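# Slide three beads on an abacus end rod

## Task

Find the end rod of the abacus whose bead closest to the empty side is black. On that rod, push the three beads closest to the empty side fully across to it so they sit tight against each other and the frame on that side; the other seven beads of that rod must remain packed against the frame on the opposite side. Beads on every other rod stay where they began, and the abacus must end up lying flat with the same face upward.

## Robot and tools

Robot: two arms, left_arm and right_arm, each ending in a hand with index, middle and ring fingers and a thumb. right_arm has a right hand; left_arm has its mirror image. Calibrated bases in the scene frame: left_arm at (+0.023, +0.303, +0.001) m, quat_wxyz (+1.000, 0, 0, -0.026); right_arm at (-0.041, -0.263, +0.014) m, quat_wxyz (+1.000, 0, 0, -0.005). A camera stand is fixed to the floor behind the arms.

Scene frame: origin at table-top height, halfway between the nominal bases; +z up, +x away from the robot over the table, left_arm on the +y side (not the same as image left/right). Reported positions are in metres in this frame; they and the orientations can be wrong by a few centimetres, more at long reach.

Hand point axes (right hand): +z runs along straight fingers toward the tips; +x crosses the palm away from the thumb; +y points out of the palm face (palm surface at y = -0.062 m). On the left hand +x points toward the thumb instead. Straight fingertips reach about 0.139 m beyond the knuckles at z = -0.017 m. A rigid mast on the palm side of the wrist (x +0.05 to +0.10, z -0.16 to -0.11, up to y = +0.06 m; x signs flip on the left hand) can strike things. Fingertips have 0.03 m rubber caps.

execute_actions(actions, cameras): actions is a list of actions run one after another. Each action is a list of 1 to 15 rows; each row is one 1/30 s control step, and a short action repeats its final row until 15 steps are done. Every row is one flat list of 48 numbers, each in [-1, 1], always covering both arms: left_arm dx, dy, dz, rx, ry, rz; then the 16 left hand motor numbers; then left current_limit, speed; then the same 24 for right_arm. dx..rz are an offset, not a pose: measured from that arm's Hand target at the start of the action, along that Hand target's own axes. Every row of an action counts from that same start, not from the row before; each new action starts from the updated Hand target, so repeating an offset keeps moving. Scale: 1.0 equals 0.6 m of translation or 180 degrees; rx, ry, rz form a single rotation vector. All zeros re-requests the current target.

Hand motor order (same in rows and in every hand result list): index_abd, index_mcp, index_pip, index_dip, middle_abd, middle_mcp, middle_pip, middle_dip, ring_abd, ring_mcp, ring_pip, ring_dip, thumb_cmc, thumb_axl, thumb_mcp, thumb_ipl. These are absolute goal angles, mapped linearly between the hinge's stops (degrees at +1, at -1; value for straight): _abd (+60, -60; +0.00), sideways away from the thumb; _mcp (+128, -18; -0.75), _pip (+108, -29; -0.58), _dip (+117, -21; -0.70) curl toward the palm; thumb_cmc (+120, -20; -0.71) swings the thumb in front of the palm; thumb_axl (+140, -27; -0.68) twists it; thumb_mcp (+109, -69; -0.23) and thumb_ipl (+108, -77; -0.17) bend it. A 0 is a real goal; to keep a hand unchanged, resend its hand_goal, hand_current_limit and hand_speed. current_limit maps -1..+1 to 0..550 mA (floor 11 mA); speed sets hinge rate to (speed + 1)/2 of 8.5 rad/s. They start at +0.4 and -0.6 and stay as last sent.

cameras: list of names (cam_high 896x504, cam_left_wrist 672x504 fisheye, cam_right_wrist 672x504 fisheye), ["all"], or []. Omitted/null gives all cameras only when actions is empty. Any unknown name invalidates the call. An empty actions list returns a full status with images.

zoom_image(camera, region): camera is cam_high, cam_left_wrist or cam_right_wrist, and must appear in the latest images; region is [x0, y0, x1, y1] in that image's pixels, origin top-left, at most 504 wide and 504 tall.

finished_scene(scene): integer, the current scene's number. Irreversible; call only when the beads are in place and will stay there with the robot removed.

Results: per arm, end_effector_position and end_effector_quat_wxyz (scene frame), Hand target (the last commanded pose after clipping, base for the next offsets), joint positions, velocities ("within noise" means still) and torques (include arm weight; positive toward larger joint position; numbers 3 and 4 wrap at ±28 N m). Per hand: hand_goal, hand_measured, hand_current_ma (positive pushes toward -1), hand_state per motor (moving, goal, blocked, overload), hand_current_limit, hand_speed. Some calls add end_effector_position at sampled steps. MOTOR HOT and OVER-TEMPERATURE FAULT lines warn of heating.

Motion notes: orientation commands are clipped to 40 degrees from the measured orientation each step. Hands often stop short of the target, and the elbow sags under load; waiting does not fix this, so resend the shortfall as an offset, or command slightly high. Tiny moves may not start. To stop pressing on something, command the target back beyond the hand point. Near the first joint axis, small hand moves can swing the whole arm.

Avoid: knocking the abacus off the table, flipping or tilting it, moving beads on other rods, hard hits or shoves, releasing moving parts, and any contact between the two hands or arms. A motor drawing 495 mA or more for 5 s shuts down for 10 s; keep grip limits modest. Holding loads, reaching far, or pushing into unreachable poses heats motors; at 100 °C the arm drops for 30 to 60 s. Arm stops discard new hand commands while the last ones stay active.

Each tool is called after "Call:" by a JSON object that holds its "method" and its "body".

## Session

Call:
{"method": "execute_actions", "body": {"actions": []}}

Call:
{"method": "zoom_image", "body": {"camera": "cam_high", "region": [240, 160, 460, 380]}}

Scene clock: 0.00 s.
left_arm: end_effector_position=(+0.5055, +0.5751, +0.3321) hand_goal=(+0.000, -0.754, -0.576, -0.696, +0.000, -0.754, -0.576, -0.696, +0.000, -0.754, -0.576, -0.696, -0.714, -0.678, -0.226, -0.168) hand_measured=(+0.000, -0.754, -0.576, -0.696, +0.000, -0.754, -0.576, -0.696, +0.000, -0.754, -0.576, -0.696, -0.714, -0.678, -0.226, -0.168) hand_current_ma=(+0, +0, +0, +0, +0, +0, +0, +0, +0, +0, +0, +0, +0, +0, +0, +0) hand_state=(goal, goal, goal, goal, goal, goal, goal, goal, goal, goal, goal, goal, goal, goal, goal, goal) hand_current_limit=0.40 hand_speed=-0.60 end_effector_quat_wxyz=(-0.023, +0.912, +0.384, +0.146) | right_arm: end_effector_position=(+0.4866, +0.2467, +0.2010) hand_goal=(+0.000, -0.754, -0.576, -0.696, +0.000, -0.754, -0.576, -0.696, +0.000, -0.754, -0.576, -0.696, -0.714, -0.678, -0.226, -0.168) hand_measured=(+0.000, -0.754, -0.576, -0.696, +0.000, -0.754, -0.576, -0.696, +0.000, -0.754, -0.576, -0.696, -0.714, -0.678, -0.226, -0.168) hand_current_ma=(+0, +0, +0, +0, +0, +0, +0, +0, +0, +0, +0, +0, +0, +0, +0, +0) hand_state=(goal, goal, goal, goal, goal, goal, goal, goal, goal, goal, goal, goal, goal, goal, goal, goal) hand_current_limit=0.40 hand_speed=-0.60 end_effector_quat_wxyz=(+0.185, +0.734, -0.042, +0.652)
Joint positions: left_arm=[0.725 1.502 1.613 -1.386 0.035 1.442] | right_arm=[1.037 2.324 1.982 -0.03 1.346 1.716]
Joint velocities: within noise
Joint torques (N m): no reading
Heat: left arm: hottest shoulder 27 °C; right arm: hottest wrist roll 25 °C.
Hand target: left_arm +0.5095, +0.5783, +0.3412; -0.026, +0.910, +0.383, +0.156 | right_arm +0.4889, +0.2504, +0.2024; +0.180, +0.733, -0.047, +0.655

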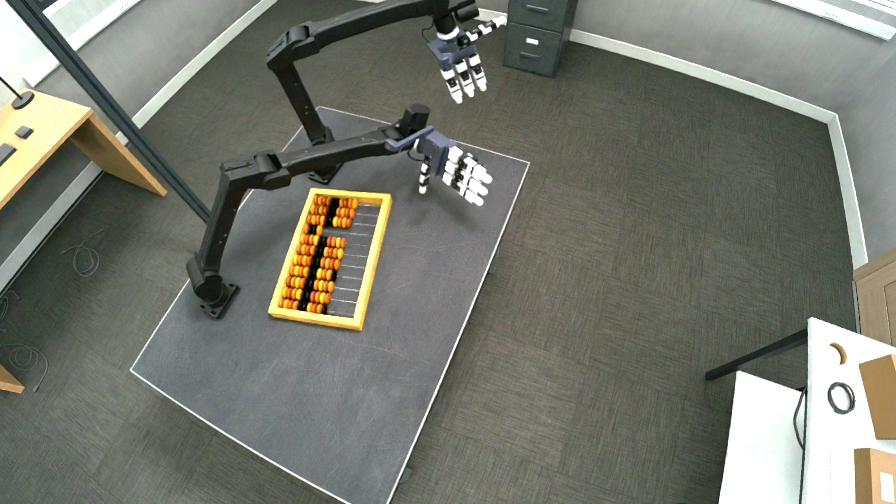

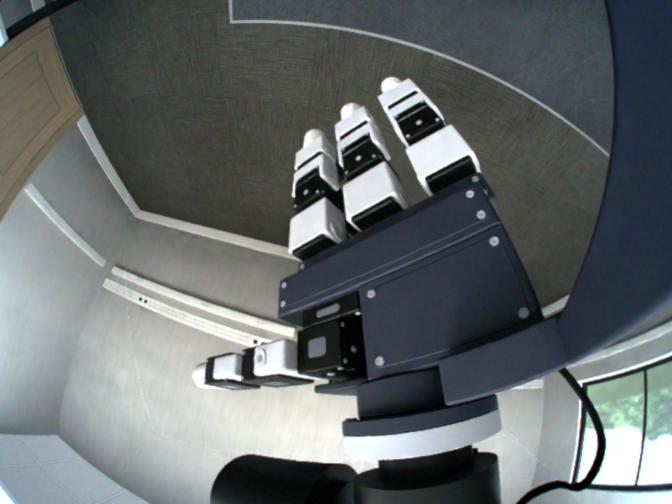

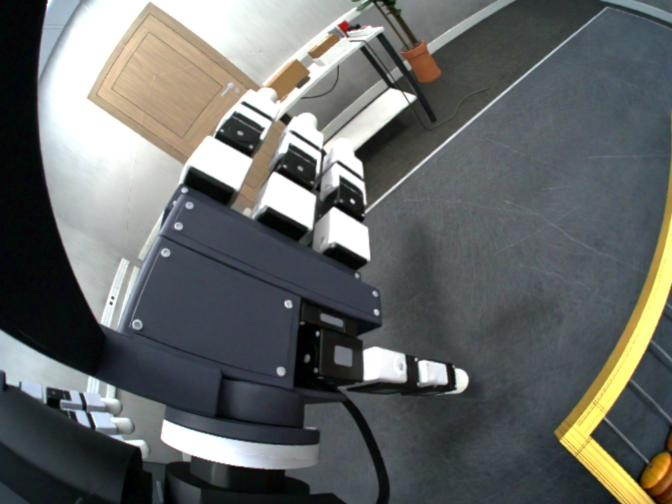

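Scaled by 2.291 from the camera's 896x504 image, which has a finer 1280x720 frame.

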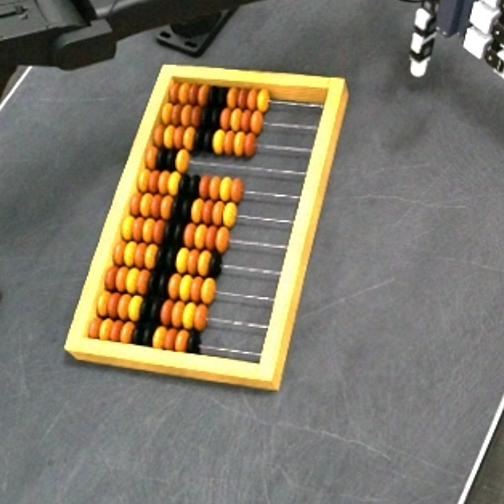

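Call:
{"method": "execute_actions", "body": {"actions": [[[0,0,0,0,0,0,0,-0.754,-0.576,-0.696,0,-0.754,-0.576,-0.696,0,-0.754,-0.576,-0.696,-0.714,-0.678,-0.226,-0.168,0.4,-0.6,0.0404,0.0815,-0.0328,0.0342,-0.0721,-0.0204,0,0.35,0.6,0.174,0,0.35,0.6,0.174,0,-0.754,-0.576,-0.696,-0.714,-0.678,0.449,0.319,0.4,-0.6],[0,0,0,0,0,0,0,-0.754,-0.576,-0.696,0,-0.754,-0.576,-0.696,0,-0.754,-0.576,-0.696,-0.714,-0.678,-0.226,-0.168,0.4,-0.6,0.0807,0.163,-0.0655,0.0684,-0.1442,-0.0408,0,0.35,0.6,0.174,0,0.35,0.6,0.174,0,-0.754,-0.576,-0.696,-0.714,-0.678,0.449,0.319,0.4,-0.6]],[[0,0,0,0,0,0,0,-0.754,-0.576,-0.696,0,-0.754,-0.576,-0.696,0,-0.754,-0.576,-0.696,-0.714,-0.678,-0.226,-0.168,0.4,-0.6,-0.0369,0.1047,-0.0373,0.0342,-0.0721,-0.0204,0,0.35,0.6,0.174,0,0.35,0.6,0.174,0,-0.754,-0.576,-0.696,-0.714,-0.678,0.449,0.319,0.4,-0.6],[0,0,0,0,0,0,0,-0.754,-0.576,-0.696,0,-0.754,-0.576,-0.696,0,-0.754,-0.576,-0.696,-0.714,-0.678,-0.226,-0.168,0.4,-0.6,-0.0738,0.2095,-0.0747,0.0684,-0.1442,-0.0408,0,0.35,0.6,0.174,0,0.35,0.6,0.174,0,-0.754,-0.576,-0.696,-0.714,-0.678,0.449,0.319,0.4,-0.6]],[[0,0,0,0,0,0,0,-0.754,-0.576,-0.696,0,-0.754,-0.576,-0.696,0,-0.754,-0.576,-0.696,-0.714,-0.678,-0.226,-0.168,0.4,-0.6,-0.0723,0.0951,-0.0082,0.0342,-0.0721,-0.0204,0,0.35,0.6,0.174,0,0.35,0.6,0.174,0,-0.754,-0.576,-0.696,-0.714,-0.678,0.449,0.319,0.4,-0.6],[0,0,0,0,0,0,0,-0.754,-0.576,-0.696,0,-0.754,-0.576,-0.696,0,-0.754,-0.576,-0.696,-0.714,-0.678,-0.226,-0.168,0.4,-0.6,-0.1447,0.1902,-0.0165,0.0684,-0.1442,-0.0408,0,0.35,0.6,0.174,0,0.35,0.6,0.174,0,-0.754,-0.576,-0.696,-0.714,-0.678,0.449,0.319,0.4,-0.6]]], "cameras": ["cam_high","cam_right_wrist"]}}

Call:
{"method": "zoom_image", "body": {"camera": "cam_high", "region": [265, 260, 385, 350]}}

Scene clock: 29.03 s.
left_arm: end_effector_position=(+0.5055, +0.5751, +0.3321) hand_goal=(+0.000, -0.754, -0.576, -0.696, +0.000, -0.754, -0.576, -0.696, +0.000, -0.754, -0.576, -0.696, -0.714, -0.678, -0.226, -0.168) hand_measured=(+0.000, -0.754, -0.576, -0.696, +0.000, -0.754, -0.576, -0.696, +0.000, -0.754, -0.576, -0.696, -0.714, -0.678, -0.224, -0.168) hand_current_ma=(+0, +1, -1, +0, +0, +1, -1, +0, +0, +1, -1, +0, +0, +1, +3, +0) hand_state=(goal, goal, goal, goal, goal, goal, goal, goal, goal, goal, goal, goal, goal, goal, goal, goal) hand_current_limit=0.40 hand_speed=-0.60 end_effector_quat_wxyz=(-0.023, +0.912, +0.384, +0.146) | right_arm: end_effector_position=(+0.2981, -0.0759, +0.2831) hand_goal=(+0.000, +0.350, +0.600, +0.174, +0.000, +0.350, +0.600, +0.174, +0.000, -0.754, -0.576, -0.696, -0.714, -0.678, +0.448, +0.318) hand_measured=(-0.002, +0.338, +0.598, +0.172, -0.002, +0.338, +0.598, +0.172, -0.002, -0.752, -0.578, -0.696, -0.714, -0.680, +0.448, +0.316) hand_current_ma=(-5, -62, -10, -12, -4, -54, -11, -11, -5, +11, -5, +0, -4, -6, +2, -12) hand_state=(goal, goal, goal, goal, goal, goal, goal, goal, goal, goal, goal, goal, goal, goal, goal, goal) hand_current_limit=0.40 hand_speed=-0.60 end_effector_quat_wxyz=(-0.002, +0.987, +0.159, +0.006)
Joint positions: left_arm=[0.725 1.502 1.613 -1.386 0.035 1.442] | right_arm=[0.702 1.46 1.467 -1.565 0.004 1.943]
Joint torques (N m): left_arm=[-0.09 -13.27 10.61 0.76 0.14 -0.13] | right_arm=[0.21 -8 9.43 -0.44 0.01 -0.18]
Heat: left arm: hottest elbow 30 °C; right arm: hottest shoulder 29 °C.
Hand target: left_arm +0.5095, +0.5783, +0.3412; -0.026, +0.910, +0.383, +0.156 | right_arm +0.2987, -0.0701, +0.2827; +0.000, +0.985, +0.174, +0.000
Off the commanded pose: left_arm 0.010 m, 1 deg | right_arm 0.006 m, 2 deg.
Step readings (end_effector_position of left_arm | right_arm):
0: (+0.5055, +0.5751, +0.3321) | (+0.4866, +0.2467, +0.2010)
1: (+0.5055, +0.5751, +0.3321) | (+0.4870, +0.2456, +0.1972)
2: (+0.5055, +0.5751, +0.3321) | (+0.4838, +0.2380, +0.1946)
4: (+0.5055, +0.5751, +0.3321) | (+0.4627, +0.2049, +0.1913)
8: (+0.5055, +0.5751, +0.3321) | (+0.4366, +0.1758, +0.2296)
15: (+0.5055, +0.5751, +0.3321) | (+0.4283, +0.1695, +0.3108)
16: (+0.5055, +0.5751, +0.3321) | (+0.4257, +0.1700, +0.3037)
17: (+0.5055, +0.5751, +0.3321) | (+0.4168, +0.1657, +0.2859)
19: (+0.5055, +0.5751, +0.3321) | (+0.3749, +0.1279, +0.2527)
23: (+0.5055, +0.5751, +0.3321) | (+0.3480, +0.0725, +0.2691)
30: (+0.5055, +0.5751, +0.3321) | (+0.3575, +0.0506, +0.2985)
31: (+0.5055, +0.5751, +0.3321) | (+0.3513, +0.0507, +0.2913)
32: (+0.5055, +0.5751, +0.3321) | (+0.3335, +0.0492, +0.2780)
34: (+0.5055, +0.5751, +0.3321) | (+0.2947, +0.0129, +0.2625)
38: (+0.5055, +0.5751, +0.3321) | (+0.2920, -0.0627, +0.2735)
45: (+0.5055, +0.5751, +0.3321) | (+0.2979, -0.0773, +0.2833)
Images, in order (width x height): cam_high 896x504, cam_right_wrist 672x504.

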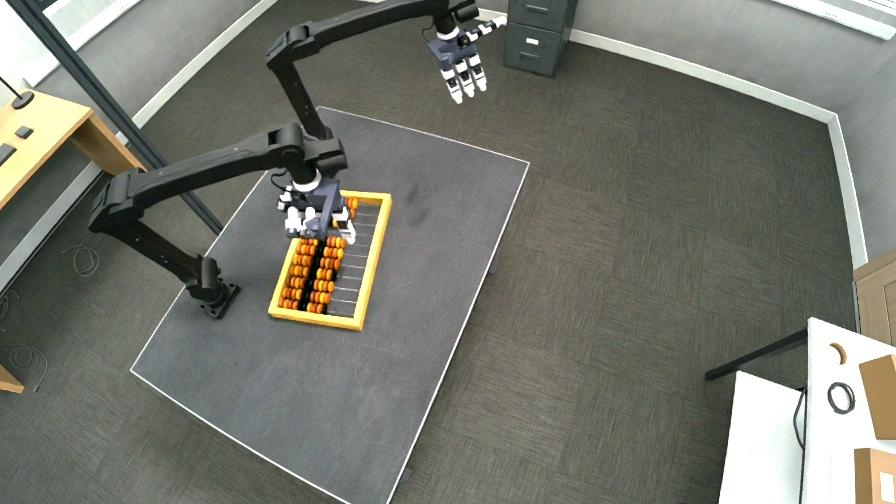

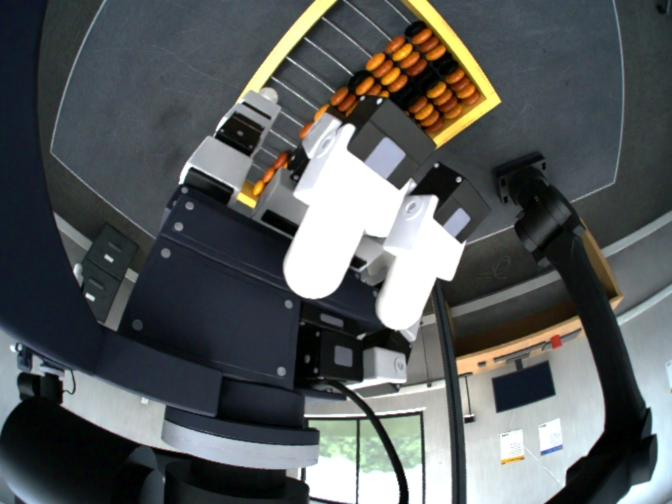

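Scaled by 4.200 from the camera's 896x504 image, which has a finer 1280x720 frame.

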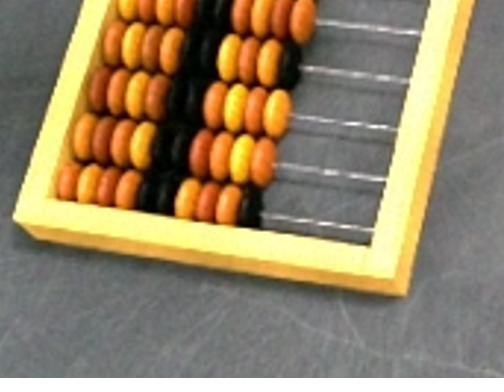

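Call:
{"method": "execute_actions", "body": {"actions": [[[0,0,0,0,0,0,0,-0.754,-0.576,-0.696,0,-0.754,-0.576,-0.696,0,-0.754,-0.576,-0.696,-0.714,-0.678,-0.226,-0.168,0.4,-0.6,-0.0762,0.0876,0.025,0,0,0,0,0.35,0.6,0.174,0,0.35,0.6,0.174,0,-0.754,-0.576,-0.696,-0.714,-0.678,0.449,0.319,0.4,-0.6],[0,0,0,0,0,0,0,-0.754,-0.576,-0.696,0,-0.754,-0.576,-0.696,0,-0.754,-0.576,-0.696,-0.714,-0.678,-0.226,-0.168,0.4,-0.6,-0.1525,0.1752,0.05,0,0,0,0,0.35,0.6,0.174,0,0.35,0.6,0.174,0,-0.754,-0.576,-0.696,-0.714,-0.678,0.449,0.319,0.4,-0.6]],[[0,0,0,0,0,0,0,-0.754,-0.576,-0.696,0,-0.754,-0.576,-0.696,0,-0.754,-0.576,-0.696,-0.714,-0.678,-0.226,-0.168,0.4,-0.6,-0.074,0.083,0.1045,0,0,0,0,0.35,0.6,0.174,0,0.35,0.6,0.174,0,-0.754,-0.576,-0.696,-0.714,-0.678,0.449,0.319,0.4,-0.6]]], "cameras": ["cam_high","cam_right_wrist"]}}

Call:
{"method": "zoom_image", "body": {"camera": "cam_high", "region": [275, 270, 335, 330]}}

Call:
{"method": "zoom_image", "body": {"camera": "cam_right_wrist", "region": [190, 20, 340, 150]}}

Scene clock: 39.47 s.
left_arm: end_effector_position=(+0.5055, +0.5751, +0.3321) hand_goal=(+0.000, -0.754, -0.576, -0.696, +0.000, -0.754, -0.576, -0.696, +0.000, -0.754, -0.576, -0.696, -0.714, -0.678, -0.226, -0.168) hand_measured=(+0.000, -0.754, -0.576, -0.696, +0.000, -0.754, -0.576, -0.696, +0.000, -0.754, -0.576, -0.696, -0.714, -0.678, -0.224, -0.168) hand_current_ma=(+0, +1, -1, +0, +0, +1, -1, +0, +0, +1, -1, +0, +0, +1, +3, +0) hand_state=(goal, goal, goal, goal, goal, goal, goal, goal, goal, goal, goal, goal, goal, goal, goal, goal) hand_current_limit=0.40 hand_speed=-0.60 end_effector_quat_wxyz=(-0.023, +0.912, +0.384, +0.146) | right_arm: end_effector_position=(+0.2137, -0.2652, +0.1829) hand_goal=(+0.000, +0.350, +0.600, +0.174, +0.000, +0.350, +0.600, +0.174, +0.000, -0.754, -0.576, -0.696, -0.714, -0.678, +0.448, +0.318) hand_measured=(+0.000, +0.342, +0.598, +0.172, +0.000, +0.342, +0.598, +0.172, +0.002, -0.752, -0.578, -0.696, -0.716, -0.680, +0.450, +0.316) hand_current_ma=(-2, -37, -6, -12, -1, -37, -6, -11, +5, +7, -5, +0, -5, -6, +10, -8) hand_state=(goal, goal, goal, goal, goal, goal, goal, goal, goal, goal, goal, goal, goal, goal, goal, goal) hand_current_limit=0.40 hand_speed=-0.60 end_effector_quat_wxyz=(+0.005, +0.986, +0.167, -0.017)
Joint positions: left_arm=[0.725 1.502 1.613 -1.386 0.035 1.442] | right_arm=[0.349 1.065 0.854 -1.397 0.005 1.574]
Joint torques (N m): left_arm=[-0.03 -13.27 10.62 0.76 0.14 -0.13] | right_arm=[-0.97 -3.31 9.91 0.32 0.03 -0.16]
Heat: left arm: hottest elbow 31 °C; right arm: hottest shoulder 28 °C.
Hand target: left_arm +0.5095, +0.5783, +0.3412; -0.026, +0.910, +0.383, +0.156 | right_arm +0.2240, -0.2622, +0.1900; +0.000, +0.985, +0.174, +0.000
Off the commanded pose: left_arm 0.010 m, 1 deg | right_arm 0.013 m, 2 deg.
Step readings (end_effector_position of left_arm | right_arm):
0: (+0.5055, +0.5751, +0.3321) | (+0.2982, -0.0759, +0.2831)
1: (+0.5055, +0.5751, +0.3321) | (+0.2964, -0.0801, +0.2795)
2: (+0.5055, +0.5751, +0.3321) | (+0.2897, -0.0909, +0.2692)
4: (+0.5055, +0.5751, +0.3321) | (+0.2599, -0.1365, +0.2462)
8: (+0.5055, +0.5751, +0.3321) | (+0.2319, -0.2040, +0.2421)
15: (+0.5055, +0.5751, +0.3321) | (+0.2363, -0.2080, +0.2504)
16: (+0.5055, +0.5751, +0.3321) | (+0.2360, -0.2109, +0.2436)
17: (+0.5055, +0.5751, +0.3321) | (+0.2366, -0.2165, +0.2304)
19: (+0.5055, +0.5751, +0.3321) | (+0.2200, -0.2404, +0.2033)
23: (+0.5055, +0.5751, +0.3321) | (+0.2049, -0.2668, +0.1835)
30: (+0.5055, +0.5751, +0.3321) | (+0.2128, -0.2652, +0.1829)
Images, in order (width x height): cam_high 896x504, cam_right_wrist 672x504.

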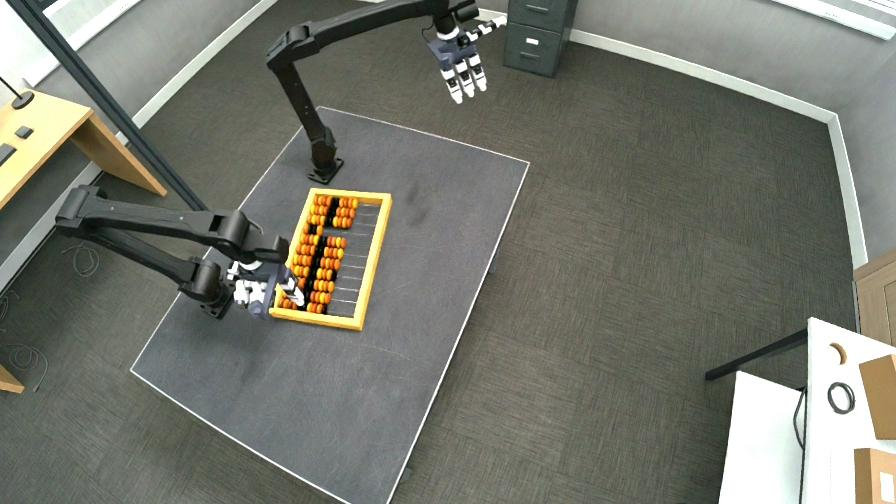

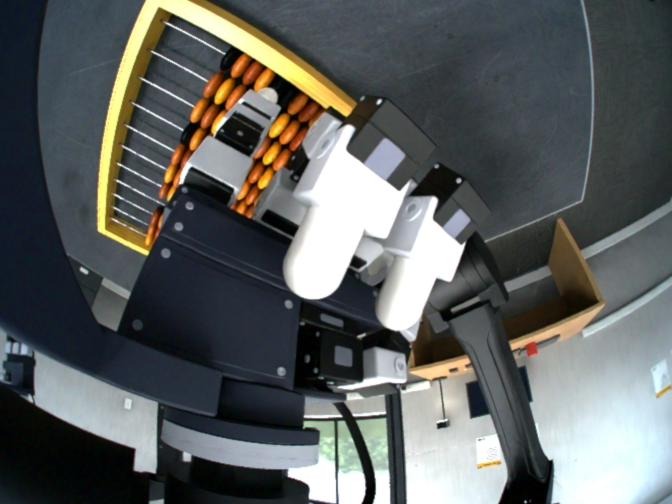

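Scaled by 8.400 from the camera's 896x504 image, which has a finer 1280x720 frame.

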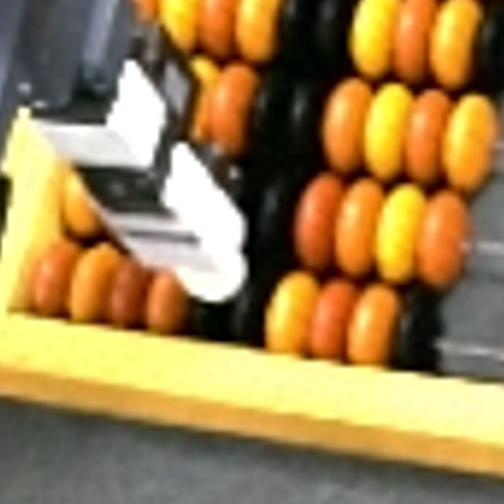

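Scaled by 3.360 from the camera's 672x504 image, which has a finer 960x720 frame.

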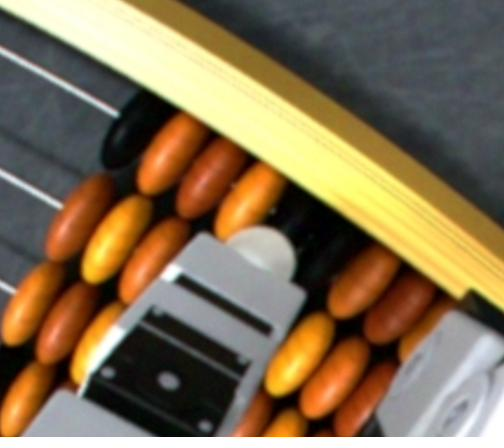

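Call:
{"method": "execute_actions", "body": {"actions": [[[0,0,0,0,0,0,0,-0.754,-0.576,-0.696,0,-0.754,-0.576,-0.696,0,-0.754,-0.576,-0.696,-0.714,-0.678,-0.226,-0.168,0.4,-0.6,0.0095,-0.0018,0.03,0,0,0,0,0.35,0.6,0.174,0,0.35,0.6,0.174,0,-0.754,-0.576,-0.696,-0.714,-0.678,0.449,0.319,0.4,-0.6]]], "cameras": ["cam_high","cam_right_wrist"]}}

Call:
{"method": "zoom_image", "body": {"camera": "cam_high", "region": [275, 270, 335, 330]}}

Call:
{"method": "zoom_image", "body": {"camera": "cam_right_wrist", "region": [190, 20, 340, 150]}}

Scene clock: 50.03 s.
left_arm: end_effector_position=(+0.5055, +0.5751, +0.3321) hand_goal=(+0.000, -0.754, -0.576, -0.696, +0.000, -0.754, -0.576, -0.696, +0.000, -0.754, -0.576, -0.696, -0.714, -0.678, -0.226, -0.168) hand_measured=(+0.000, -0.754, -0.576, -0.696, +0.000, -0.754, -0.576, -0.696, +0.000, -0.754, -0.576, -0.696, -0.714, -0.678, -0.224, -0.168) hand_current_ma=(+0, +1, -1, +0, +0, +1, -1, +0, +0, +1, -1, +0, +0, +1, +3, +0) hand_state=(goal, goal, goal, goal, goal, goal, goal, goal, goal, goal, goal, goal, goal, goal, goal, goal) hand_current_limit=0.40 hand_speed=-0.60 end_effector_quat_wxyz=(-0.023, +0.912, +0.384, +0.146) | right_arm: end_effector_position=(+0.2265, -0.2605, +0.1767) hand_goal=(+0.000, +0.350, +0.600, +0.174, +0.000, +0.350, +0.600, +0.174, +0.000, -0.754, -0.576, -0.696, -0.714, -0.678, +0.448, +0.318) hand_measured=(+0.000, +0.342, +0.598, +0.172, +0.000, +0.342, +0.598, +0.172, +0.000, -0.752, -0.578, -0.696, -0.716, -0.680, +0.450, +0.316) hand_current_ma=(-2, -37, -6, -12, -1, -37, -6, -11, +3, +7, -5, +0, -5, -6, +9, -8) hand_state=(goal, goal, goal, goal, goal, goal, goal, goal, goal, goal, goal, goal, goal, goal, goal, goal) hand_current_limit=0.40 hand_speed=-0.60 end_effector_quat_wxyz=(+0.002, +0.986, +0.167, +0.002)
Joint positions: left_arm=[0.725 1.502 1.613 -1.386 0.035 1.442] | right_arm=[0.349 1.08 0.851 -1.339 0.004 1.574]
Joint torques (N m): left_arm=[-0.09 -13.33 10.61 0.76 0.14 -0.12] | right_arm=[-0.62 -2.55 7.86 0.4 0.03 -0.14]
Heat: left arm: hottest elbow 32 °C; right arm: hottest shoulder 28 °C.
Hand target: left_arm +0.5095, +0.5783, +0.3412; -0.026, +0.910, +0.383, +0.156 | right_arm +0.2291, -0.2592, +0.1720; +0.000, +0.985, +0.174, +0.000
Off the commanded pose: left_arm 0.010 m, 1 deg | right_arm 0.005 m, 1 deg.
Step readings (end_effector_position of left_arm | right_arm):
0: (+0.5055, +0.5751, +0.3321) | (+0.2137, -0.2651, +0.1829)
1: (+0.5055, +0.5751, +0.3321) | (+0.2150, -0.2647, +0.1822)
2: (+0.5055, +0.5751, +0.3321) | (+0.2182, -0.2635, +0.1810)
4: (+0.5055, +0.5751, +0.3321) | (+0.2235, -0.2616, +0.1789)
8: (+0.5055, +0.5751, +0.3321) | (+0.2263, -0.2606, +0.1768)
15: (+0.5055, +0.5751, +0.3321) | (+0.2265, -0.2605, +0.1767)
Images, in order (width x height): cam_high 896x504, cam_right_wrist 672x504.

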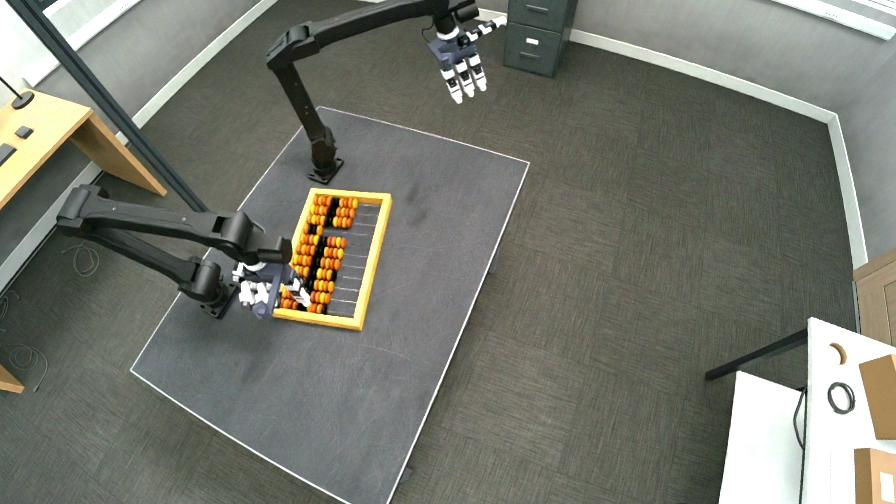

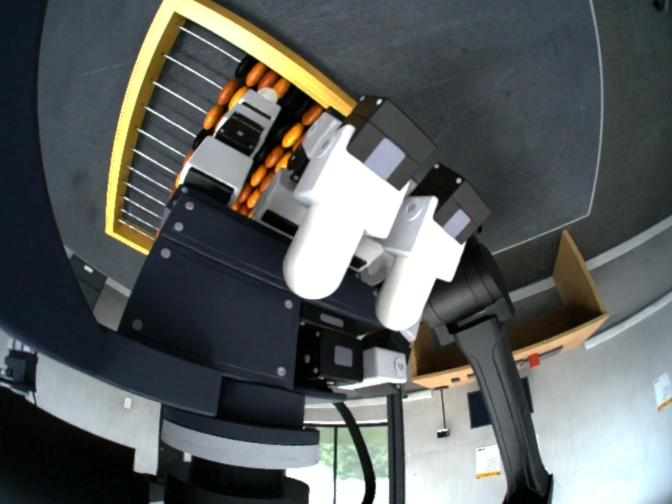

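Scaled by 8.400 from the camera's 896x504 image, which has a finer 1280x720 frame.

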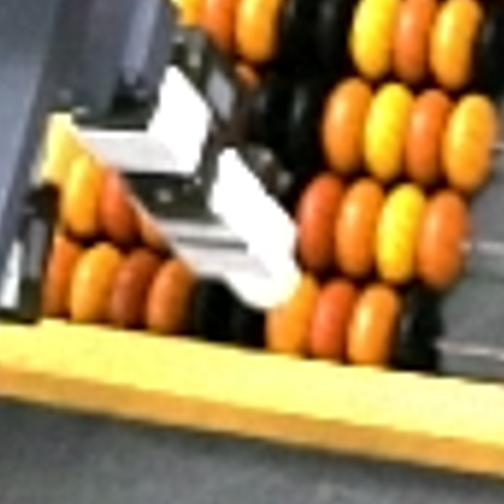

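Scaled by 3.360 from the camera's 672x504 image, which has a finer 960x720 frame.

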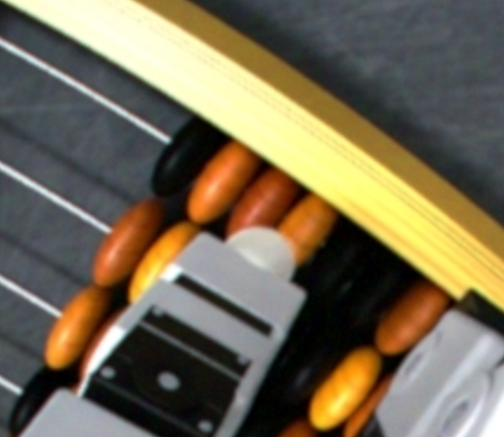

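Call:
{"method": "execute_actions", "body": {"actions": [[[0,0,0,0,0,0,0,-0.754,-0.576,-0.696,0,-0.754,-0.576,-0.696,0,-0.754,-0.576,-0.696,-0.714,-0.678,-0.226,-0.168,0.4,-0.6,-0.002,0,0.0317,0,0,0,0,0.35,0.6,0.174,0,0.35,0.6,0.174,0,-0.754,-0.576,-0.696,-0.714,-0.678,0.449,0.319,0.4,-0.6]]], "cameras": ["cam_high","cam_right_wrist"]}}

Call:
{"method": "zoom_image", "body": {"camera": "cam_high", "region": [290, 285, 330, 325]}}

Call:
{"method": "zoom_image", "body": {"camera": "cam_right_wrist", "region": [210, 40, 300, 120]}}

Scene clock: 55.90 s.
left_arm: end_effector_position=(+0.5055, +0.5751, +0.3321) hand_goal=(+0.000, -0.754, -0.576, -0.696, +0.000, -0.754, -0.576, -0.696, +0.000, -0.754, -0.576, -0.696, -0.714, -0.678, -0.226, -0.168) hand_measured=(+0.000, -0.754, -0.576, -0.696, +0.000, -0.754, -0.576, -0.696, +0.000, -0.754, -0.576, -0.696, -0.714, -0.678, -0.224, -0.168) hand_current_ma=(+0, +1, -1, +0, +0, +1, -1, +0, +0, +1, -1, +0, +0, +1, +3, +0) hand_state=(goal, goal, goal, goal, goal, goal, goal, goal, goal, goal, goal, goal, goal, goal, goal, goal) hand_current_limit=0.40 hand_speed=-0.60 end_effector_quat_wxyz=(-0.023, +0.912, +0.384, +0.146) | right_arm: end_effector_position=(+0.2249, -0.2609, +0.1560) hand_goal=(+0.000, +0.350, +0.600, +0.174, +0.000, +0.350, +0.600, +0.174, +0.000, -0.754, -0.576, -0.696, -0.714, -0.678, +0.448, +0.318) hand_measured=(+0.000, +0.342, +0.598, +0.172, +0.000, +0.342, +0.598, +0.172, +0.002, -0.752, -0.578, -0.696, -0.716, -0.680, +0.450, +0.316) hand_current_ma=(-2, -37, -6, -12, -1, -37, -6, -11, +10, +5, -5, +0, -5, -6, +8, -8) hand_state=(goal, goal, goal, goal, goal, goal, goal, goal, goal, goal, goal, goal, goal, goal, goal, goal) hand_current_limit=0.40 hand_speed=-0.60 end_effector_quat_wxyz=(+0.001, +0.986, +0.167, +0.001)
Joint positions: left_arm=[0.725 1.502 1.613 -1.386 0.035 1.442] | right_arm=[0.349 1.092 0.803 -1.28 0.003 1.573]
Joint torques (N m): left_arm=[-0.03 -13.22 10.63 0.76 0.15 -0.13] | right_arm=[-0.62 -2.73 8.06 0.31 0.06 -0.14]
Heat: left arm: hottest elbow 32 °C; right arm: hottest shoulder 27 °C.
Hand target: left_arm +0.5095, +0.5783, +0.3412; -0.026, +0.910, +0.383, +0.156 | right_arm +0.2280, -0.2596, +0.1530; +0.000, +0.985, +0.174, +0.000
Off the commanded pose: left_arm 0.010 m, 1 deg | right_arm 0.004 m, 1 deg.
Step readings (end_effector_position of left_arm | right_arm):
0: (+0.5055, +0.5751, +0.3321) | (+0.2265, -0.2605, +0.1767)
1: (+0.5055, +0.5751, +0.3321) | (+0.2269, -0.2603, +0.1749)
2: (+0.5055, +0.5751, +0.3321) | (+0.2280, -0.2599, +0.1714)
4: (+0.5055, +0.5751, +0.3321) | (+0.2261, -0.2606, +0.1629)
8: (+0.5055, +0.5751, +0.3321) | (+0.2238, -0.2612, +0.1562)
15: (+0.5055, +0.5751, +0.3321) | (+0.2249, -0.2609, +0.1560)
Images, in order (width x height): cam_high 896x504, cam_right_wrist 672x504.

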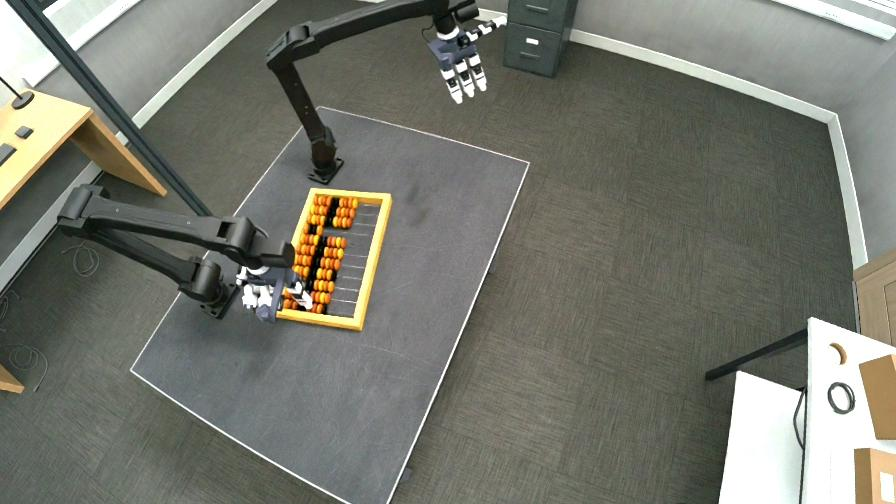

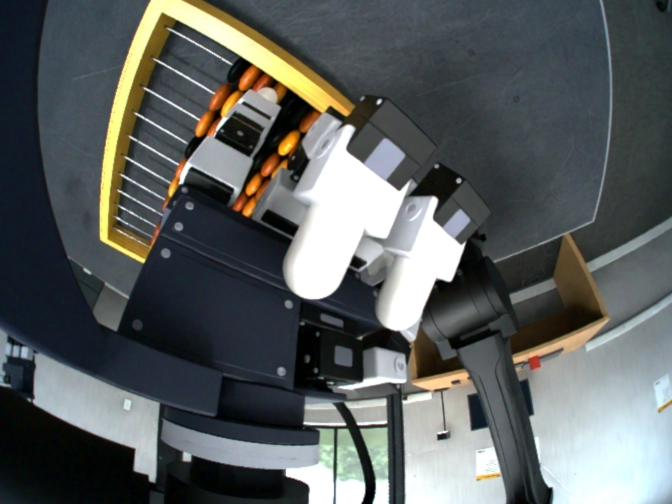

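Scaled by 12.600 from the camera's 896x504 image, which has a finer 1280x720 frame.

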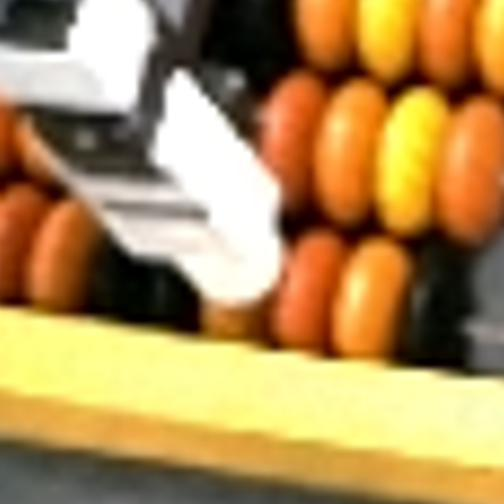

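Scaled by 5.600 from the camera's 672x504 image, which has a finer 960x720 frame.

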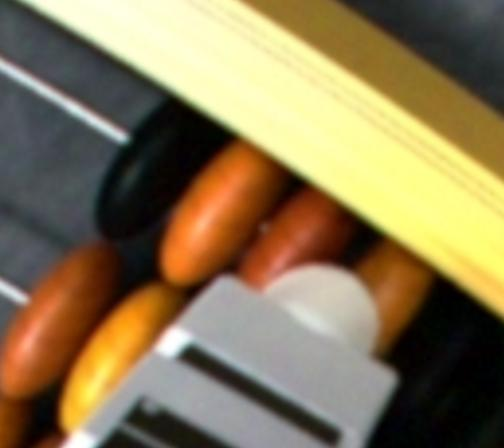

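Call:
{"method": "execute_actions", "body": {"actions": [[[0,0,0,0,0,0,0,-0.754,-0.576,-0.696,0,-0.754,-0.576,-0.696,0,-0.754,-0.576,-0.696,-0.714,-0.678,-0.226,-0.168,0.4,-0.6,0.0025,0.0008,0.008,0,0,0,0,0.35,0.6,0.174,0,0.35,0.6,0.174,0,-0.754,-0.576,-0.696,-0.714,-0.678,0.449,0.319,0.4,-0.6]],[[0,0,0,0,0,0,0,-0.754,-0.576,-0.696,0,-0.754,-0.576,-0.696,0,-0.754,-0.576,-0.696,-0.714,-0.678,-0.226,-0.168,0.4,-0.6,0.0332,0.003,0,0,0,0,0,0.35,0.6,0.174,0,0.35,0.6,0.174,0,-0.754,-0.576,-0.696,-0.714,-0.678,0.449,0.319,0.4,-0.6]]], "cameras": ["cam_high","cam_right_wrist"]}}

Call:
{"method": "zoom_image", "body": {"camera": "cam_high", "region": [290, 280, 350, 340]}}

Call:
{"method": "zoom_image", "body": {"camera": "cam_right_wrist", "region": [190, 20, 340, 150]}}

Scene clock: 60.90 s.
left_arm: end_effector_position=(+0.5055, +0.5751, +0.3321) hand_goal=(+0.000, -0.754, -0.576, -0.696, +0.000, -0.754, -0.576, -0.696, +0.000, -0.754, -0.576, -0.696, -0.714, -0.678, -0.226, -0.168) hand_measured=(+0.000, -0.754, -0.576, -0.696, +0.000, -0.754, -0.576, -0.696, +0.000, -0.754, -0.576, -0.696, -0.714, -0.678, -0.224, -0.168) hand_current_ma=(+0, +1, -1, +0, +0, +1, -1, +0, +0, +1, -1, +0, +0, +1, +3, +0) hand_state=(goal, goal, goal, goal, goal, goal, goal, goal, goal, goal, goal, goal, goal, goal, goal, goal) hand_current_limit=0.40 hand_speed=-0.60 end_effector_quat_wxyz=(-0.023, +0.912, +0.384, +0.146) | right_arm: end_effector_position=(+0.2369, -0.2567, +0.1435) hand_goal=(+0.000, +0.350, +0.600, +0.174, +0.000, +0.350, +0.600, +0.174, +0.000, -0.754, -0.576, -0.696, -0.714, -0.678, +0.448, +0.318) hand_measured=(+0.000, +0.342, +0.598, +0.172, +0.000, +0.342, +0.598, +0.172, -0.002, -0.752, -0.576, -0.696, -0.716, -0.680, +0.450, +0.316) hand_current_ma=(-2, -38, -6, -12, -1, -39, -6, -11, -9, +7, -4, +0, -5, -6, +8, -8) hand_state=(goal, goal, goal, goal, goal, goal, goal, goal, goal, goal, goal, goal, goal, goal, goal, goal) hand_current_limit=0.40 hand_speed=-0.60 end_effector_quat_wxyz=(+0.003, +0.986, +0.169, -0.009)
Joint positions: left_arm=[0.725 1.502 1.613 -1.386 0.035 1.442] | right_arm=[0.349 1.156 0.814 -1.248 0.003 1.57]
Joint torques (N m): left_arm=[-0.09 -13.22 10.61 0.75 0.15 -0.12] | right_arm=[-1.26 -3.25 9.98 0.23 0.08 -0.16]
Heat: left arm: hottest elbow 33 °C; right arm: hottest shoulder 27 °C.
Hand target: left_arm +0.5095, +0.5783, +0.3412; -0.026, +0.910, +0.383, +0.156 | right_arm +0.2488, -0.2544, +0.1481; +0.000, +0.985, +0.174, +0.000
Off the commanded pose: left_arm 0.010 m, 1 deg | right_arm 0.013 m, 1 deg.
Step readings (end_effector_position of left_arm | right_arm):
0: (+0.5055, +0.5751, +0.3321) | (+0.2249, -0.2609, +0.1560)
1: (+0.5055, +0.5751, +0.3321) | (+0.2253, -0.2607, +0.1559)
2: (+0.5055, +0.5751, +0.3321) | (+0.2261, -0.2605, +0.1556)
4: (+0.5055, +0.5751, +0.3321) | (+0.2269, -0.2602, +0.1546)
8: (+0.5055, +0.5751, +0.3321) | (+0.2272, -0.2600, +0.1540)
15: (+0.5055, +0.5751, +0.3321) | (+0.2272, -0.2600, +0.1540)
16: (+0.5055, +0.5751, +0.3321) | (+0.2276, -0.2599, +0.1533)
17: (+0.5055, +0.5751, +0.3321) | (+0.2290, -0.2594, +0.1521)
19: (+0.5055, +0.5751, +0.3321) | (+0.2326, -0.2582, +0.1473)
23: (+0.5055, +0.5751, +0.3321) | (+0.2368, -0.2567, +0.1436)
30: (+0.5055, +0.5751, +0.3321) | (+0.2369, -0.2567, +0.1435)
Images, in order (width x height): cam_high 896x504, cam_right_wrist 672x504.

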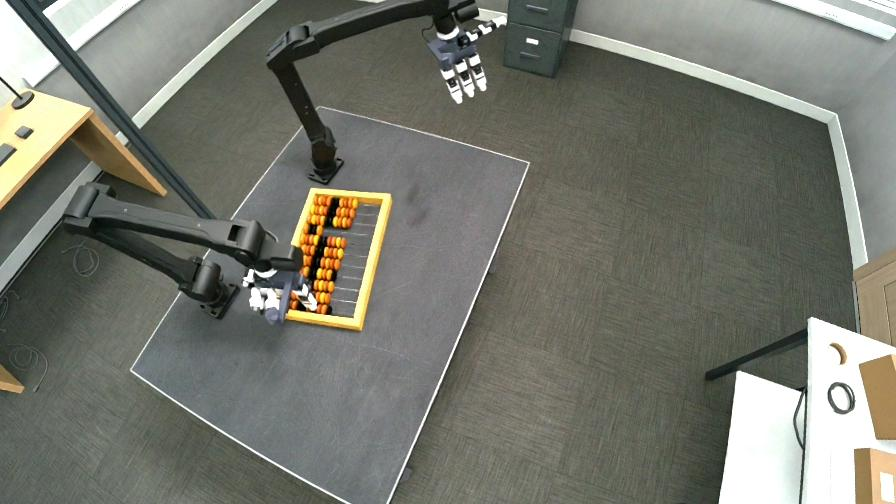

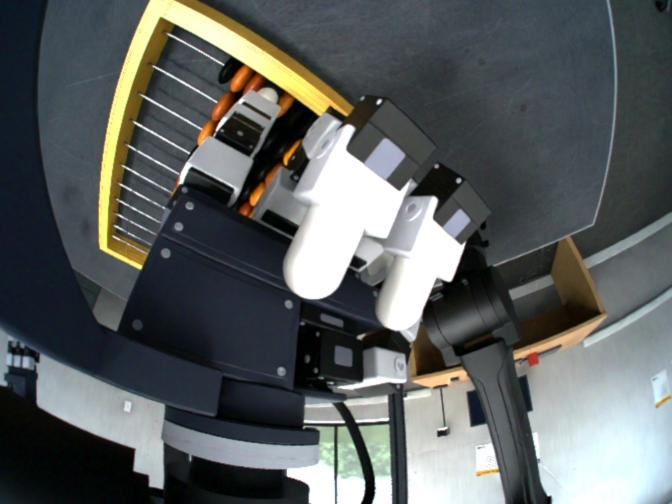

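Scaled by 8.400 from the camera's 896x504 image, which has a finer 1280x720 frame.

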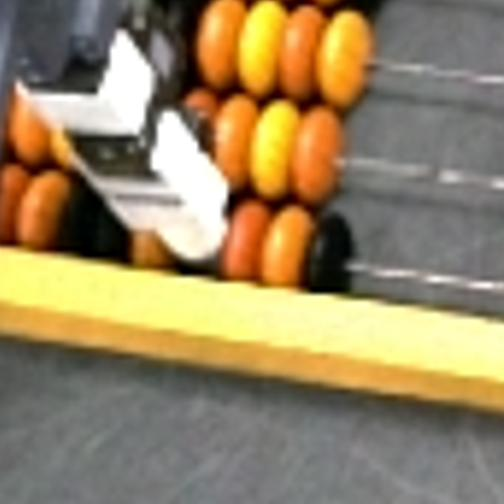

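Scaled by 3.360 from the camera's 672x504 image, which has a finer 960x720 frame.

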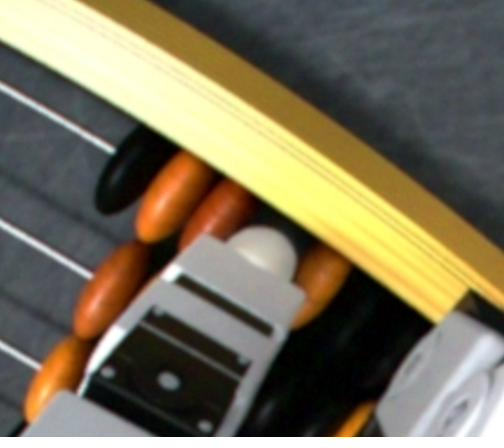

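Call:
{"method": "execute_actions", "body": {"actions": [[[0,0,0,0,0,0,0,-0.754,-0.576,-0.696,0,-0.754,-0.576,-0.696,0,-0.754,-0.576,-0.696,-0.714,-0.678,-0.226,-0.168,0.4,-0.6,0.0249,0.0021,-0.0133,0,0,0,0,0.35,0.6,0.174,0,0.35,0.6,0.174,0,-0.754,-0.576,-0.696,-0.714,-0.678,0.449,0.319,0.4,-0.6]],[[0,0,0,0,0,0,0,-0.754,-0.576,-0.696,0,-0.754,-0.576,-0.696,0,-0.754,-0.576,-0.696,-0.714,-0.678,-0.226,-0.168,0.4,-0.6,0.0332,0.0028,-0.003,0,0,0,0,0.35,0.6,0.174,0,0.35,0.6,0.174,0,-0.754,-0.576,-0.696,-0.714,-0.678,0.449,0.319,0.4,-0.6]]], "cameras": ["cam_high","cam_right_wrist"]}}

Call:
{"method": "zoom_image", "body": {"camera": "cam_high", "region": [300, 275, 360, 335]}}

Call:
{"method": "zoom_image", "body": {"camera": "cam_right_wrist", "region": [190, 20, 340, 150]}}

Scene clock: 70.10 s.
left_arm: end_effector_position=(+0.5055, +0.5751, +0.3321) hand_goal=(+0.000, -0.754, -0.576, -0.696, +0.000, -0.754, -0.576, -0.696, +0.000, -0.754, -0.576, -0.696, -0.714, -0.678, -0.226, -0.168) hand_measured=(+0.000, -0.754, -0.576, -0.696, +0.000, -0.754, -0.576, -0.696, +0.000, -0.754, -0.576, -0.696, -0.714, -0.678, -0.224, -0.168) hand_current_ma=(+0, +1, -1, +0, +0, +1, -1, +0, +0, +1, -1, +0, +0, +1, +3, +0) hand_state=(goal, goal, goal, goal, goal, goal, goal, goal, goal, goal, goal, goal, goal, goal, goal, goal) hand_current_limit=0.40 hand_speed=-0.60 end_effector_quat_wxyz=(-0.023, +0.912, +0.384, +0.146) | right_arm: end_effector_position=(+0.2672, -0.2468, +0.1476) hand_goal=(+0.000, +0.350, +0.600, +0.174, +0.000, +0.350, +0.600, +0.174, +0.000, -0.754, -0.576, -0.696, -0.714, -0.678, +0.448, +0.318) hand_measured=(+0.000, +0.342, +0.598, +0.172, +0.000, +0.342, +0.598, +0.172, -0.004, -0.752, -0.576, -0.696, -0.716, -0.680, +0.450, +0.316) hand_current_ma=(-2, -38, -6, -12, -1, -39, -6, -11, -19, +7, -4, +0, -5, -6, +8, -8) hand_state=(goal, goal, goal, goal, goal, goal, goal, goal, goal, goal, goal, goal, goal, goal, goal, goal) hand_current_limit=0.40 hand_speed=-0.60 end_effector_quat_wxyz=(+0.004, +0.985, +0.172, -0.015)
Joint positions: left_arm=[0.725 1.502 1.613 -1.386 0.035 1.442] | right_arm=[0.347 1.25 0.899 -1.25 0.003 1.563]
Joint torques (N m): left_arm=[-0.09 -13.27 10.61 0.76 0.14 -0.13] | right_arm=[-1.61 -4.78 11.02 -0.09 0.09 -0.16]
Heat: left arm: hottest elbow 33 °C; right arm: hottest shoulder 27 °C.
Hand target: left_arm +0.5095, +0.5783, +0.3412; -0.026, +0.910, +0.383, +0.156 | right_arm +0.2825, -0.2453, +0.1579; +0.000, +0.985, +0.174, +0.000
Off the commanded pose: left_arm 0.010 m, 1 deg | right_arm 0.019 m, 2 deg.
Step readings (end_effector_position of left_arm | right_arm):
0: (+0.5055, +0.5751, +0.3321) | (+0.2369, -0.2567, +0.1435)
1: (+0.5055, +0.5751, +0.3321) | (+0.2376, -0.2565, +0.1439)
2: (+0.5055, +0.5751, +0.3321) | (+0.2392, -0.2559, +0.1442)
4: (+0.5055, +0.5751, +0.3321) | (+0.2444, -0.2541, +0.1450)
8: (+0.5055, +0.5751, +0.3321) | (+0.2486, -0.2527, +0.1451)
15: (+0.5055, +0.5751, +0.3321) | (+0.2486, -0.2527, +0.1451)
16: (+0.5055, +0.5751, +0.3321) | (+0.2495, -0.2523, +0.1454)
17: (+0.5055, +0.5751, +0.3321) | (+0.2520, -0.2516, +0.1459)
19: (+0.5055, +0.5751, +0.3321) | (+0.2603, -0.2488, +0.1475)
23: (+0.5055, +0.5751, +0.3321) | (+0.2671, -0.2468, +0.1476)
30: (+0.5055, +0.5751, +0.3321) | (+0.2672, -0.2468, +0.1476)
Images, in order (width x height): cam_high 896x504, cam_right_wrist 672x504.

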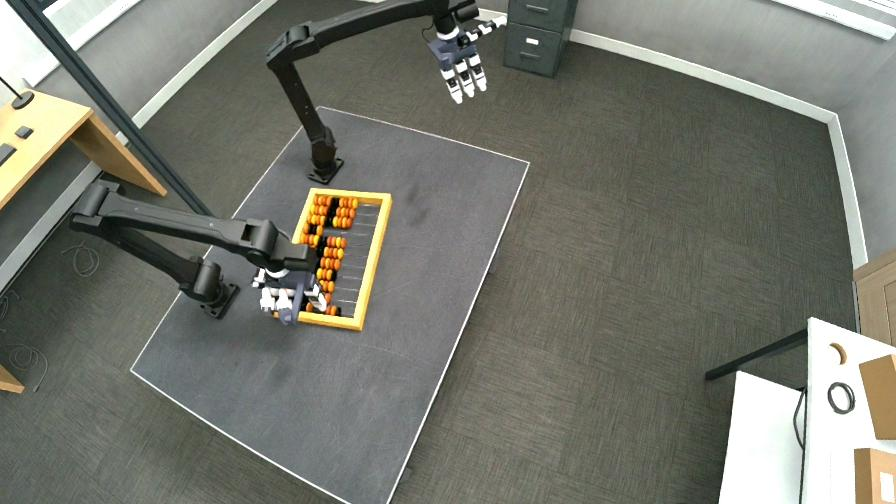

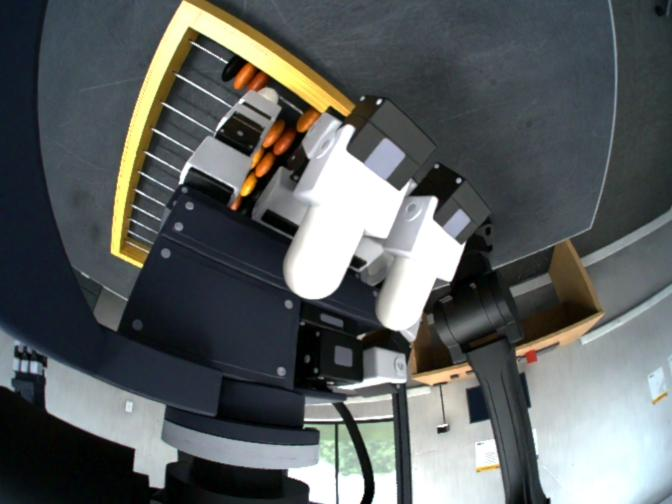

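Scaled by 8.400 from the camera's 896x504 image, which has a finer 1280x720 frame.

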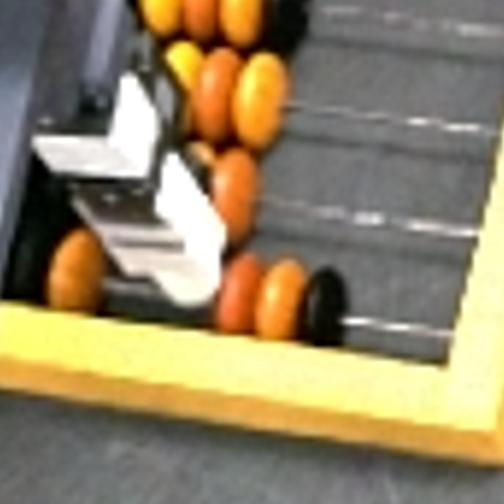

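Scaled by 3.360 from the camera's 672x504 image, which has a finer 960x720 frame.

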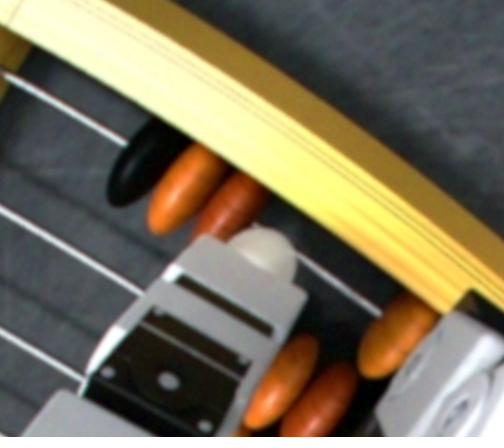

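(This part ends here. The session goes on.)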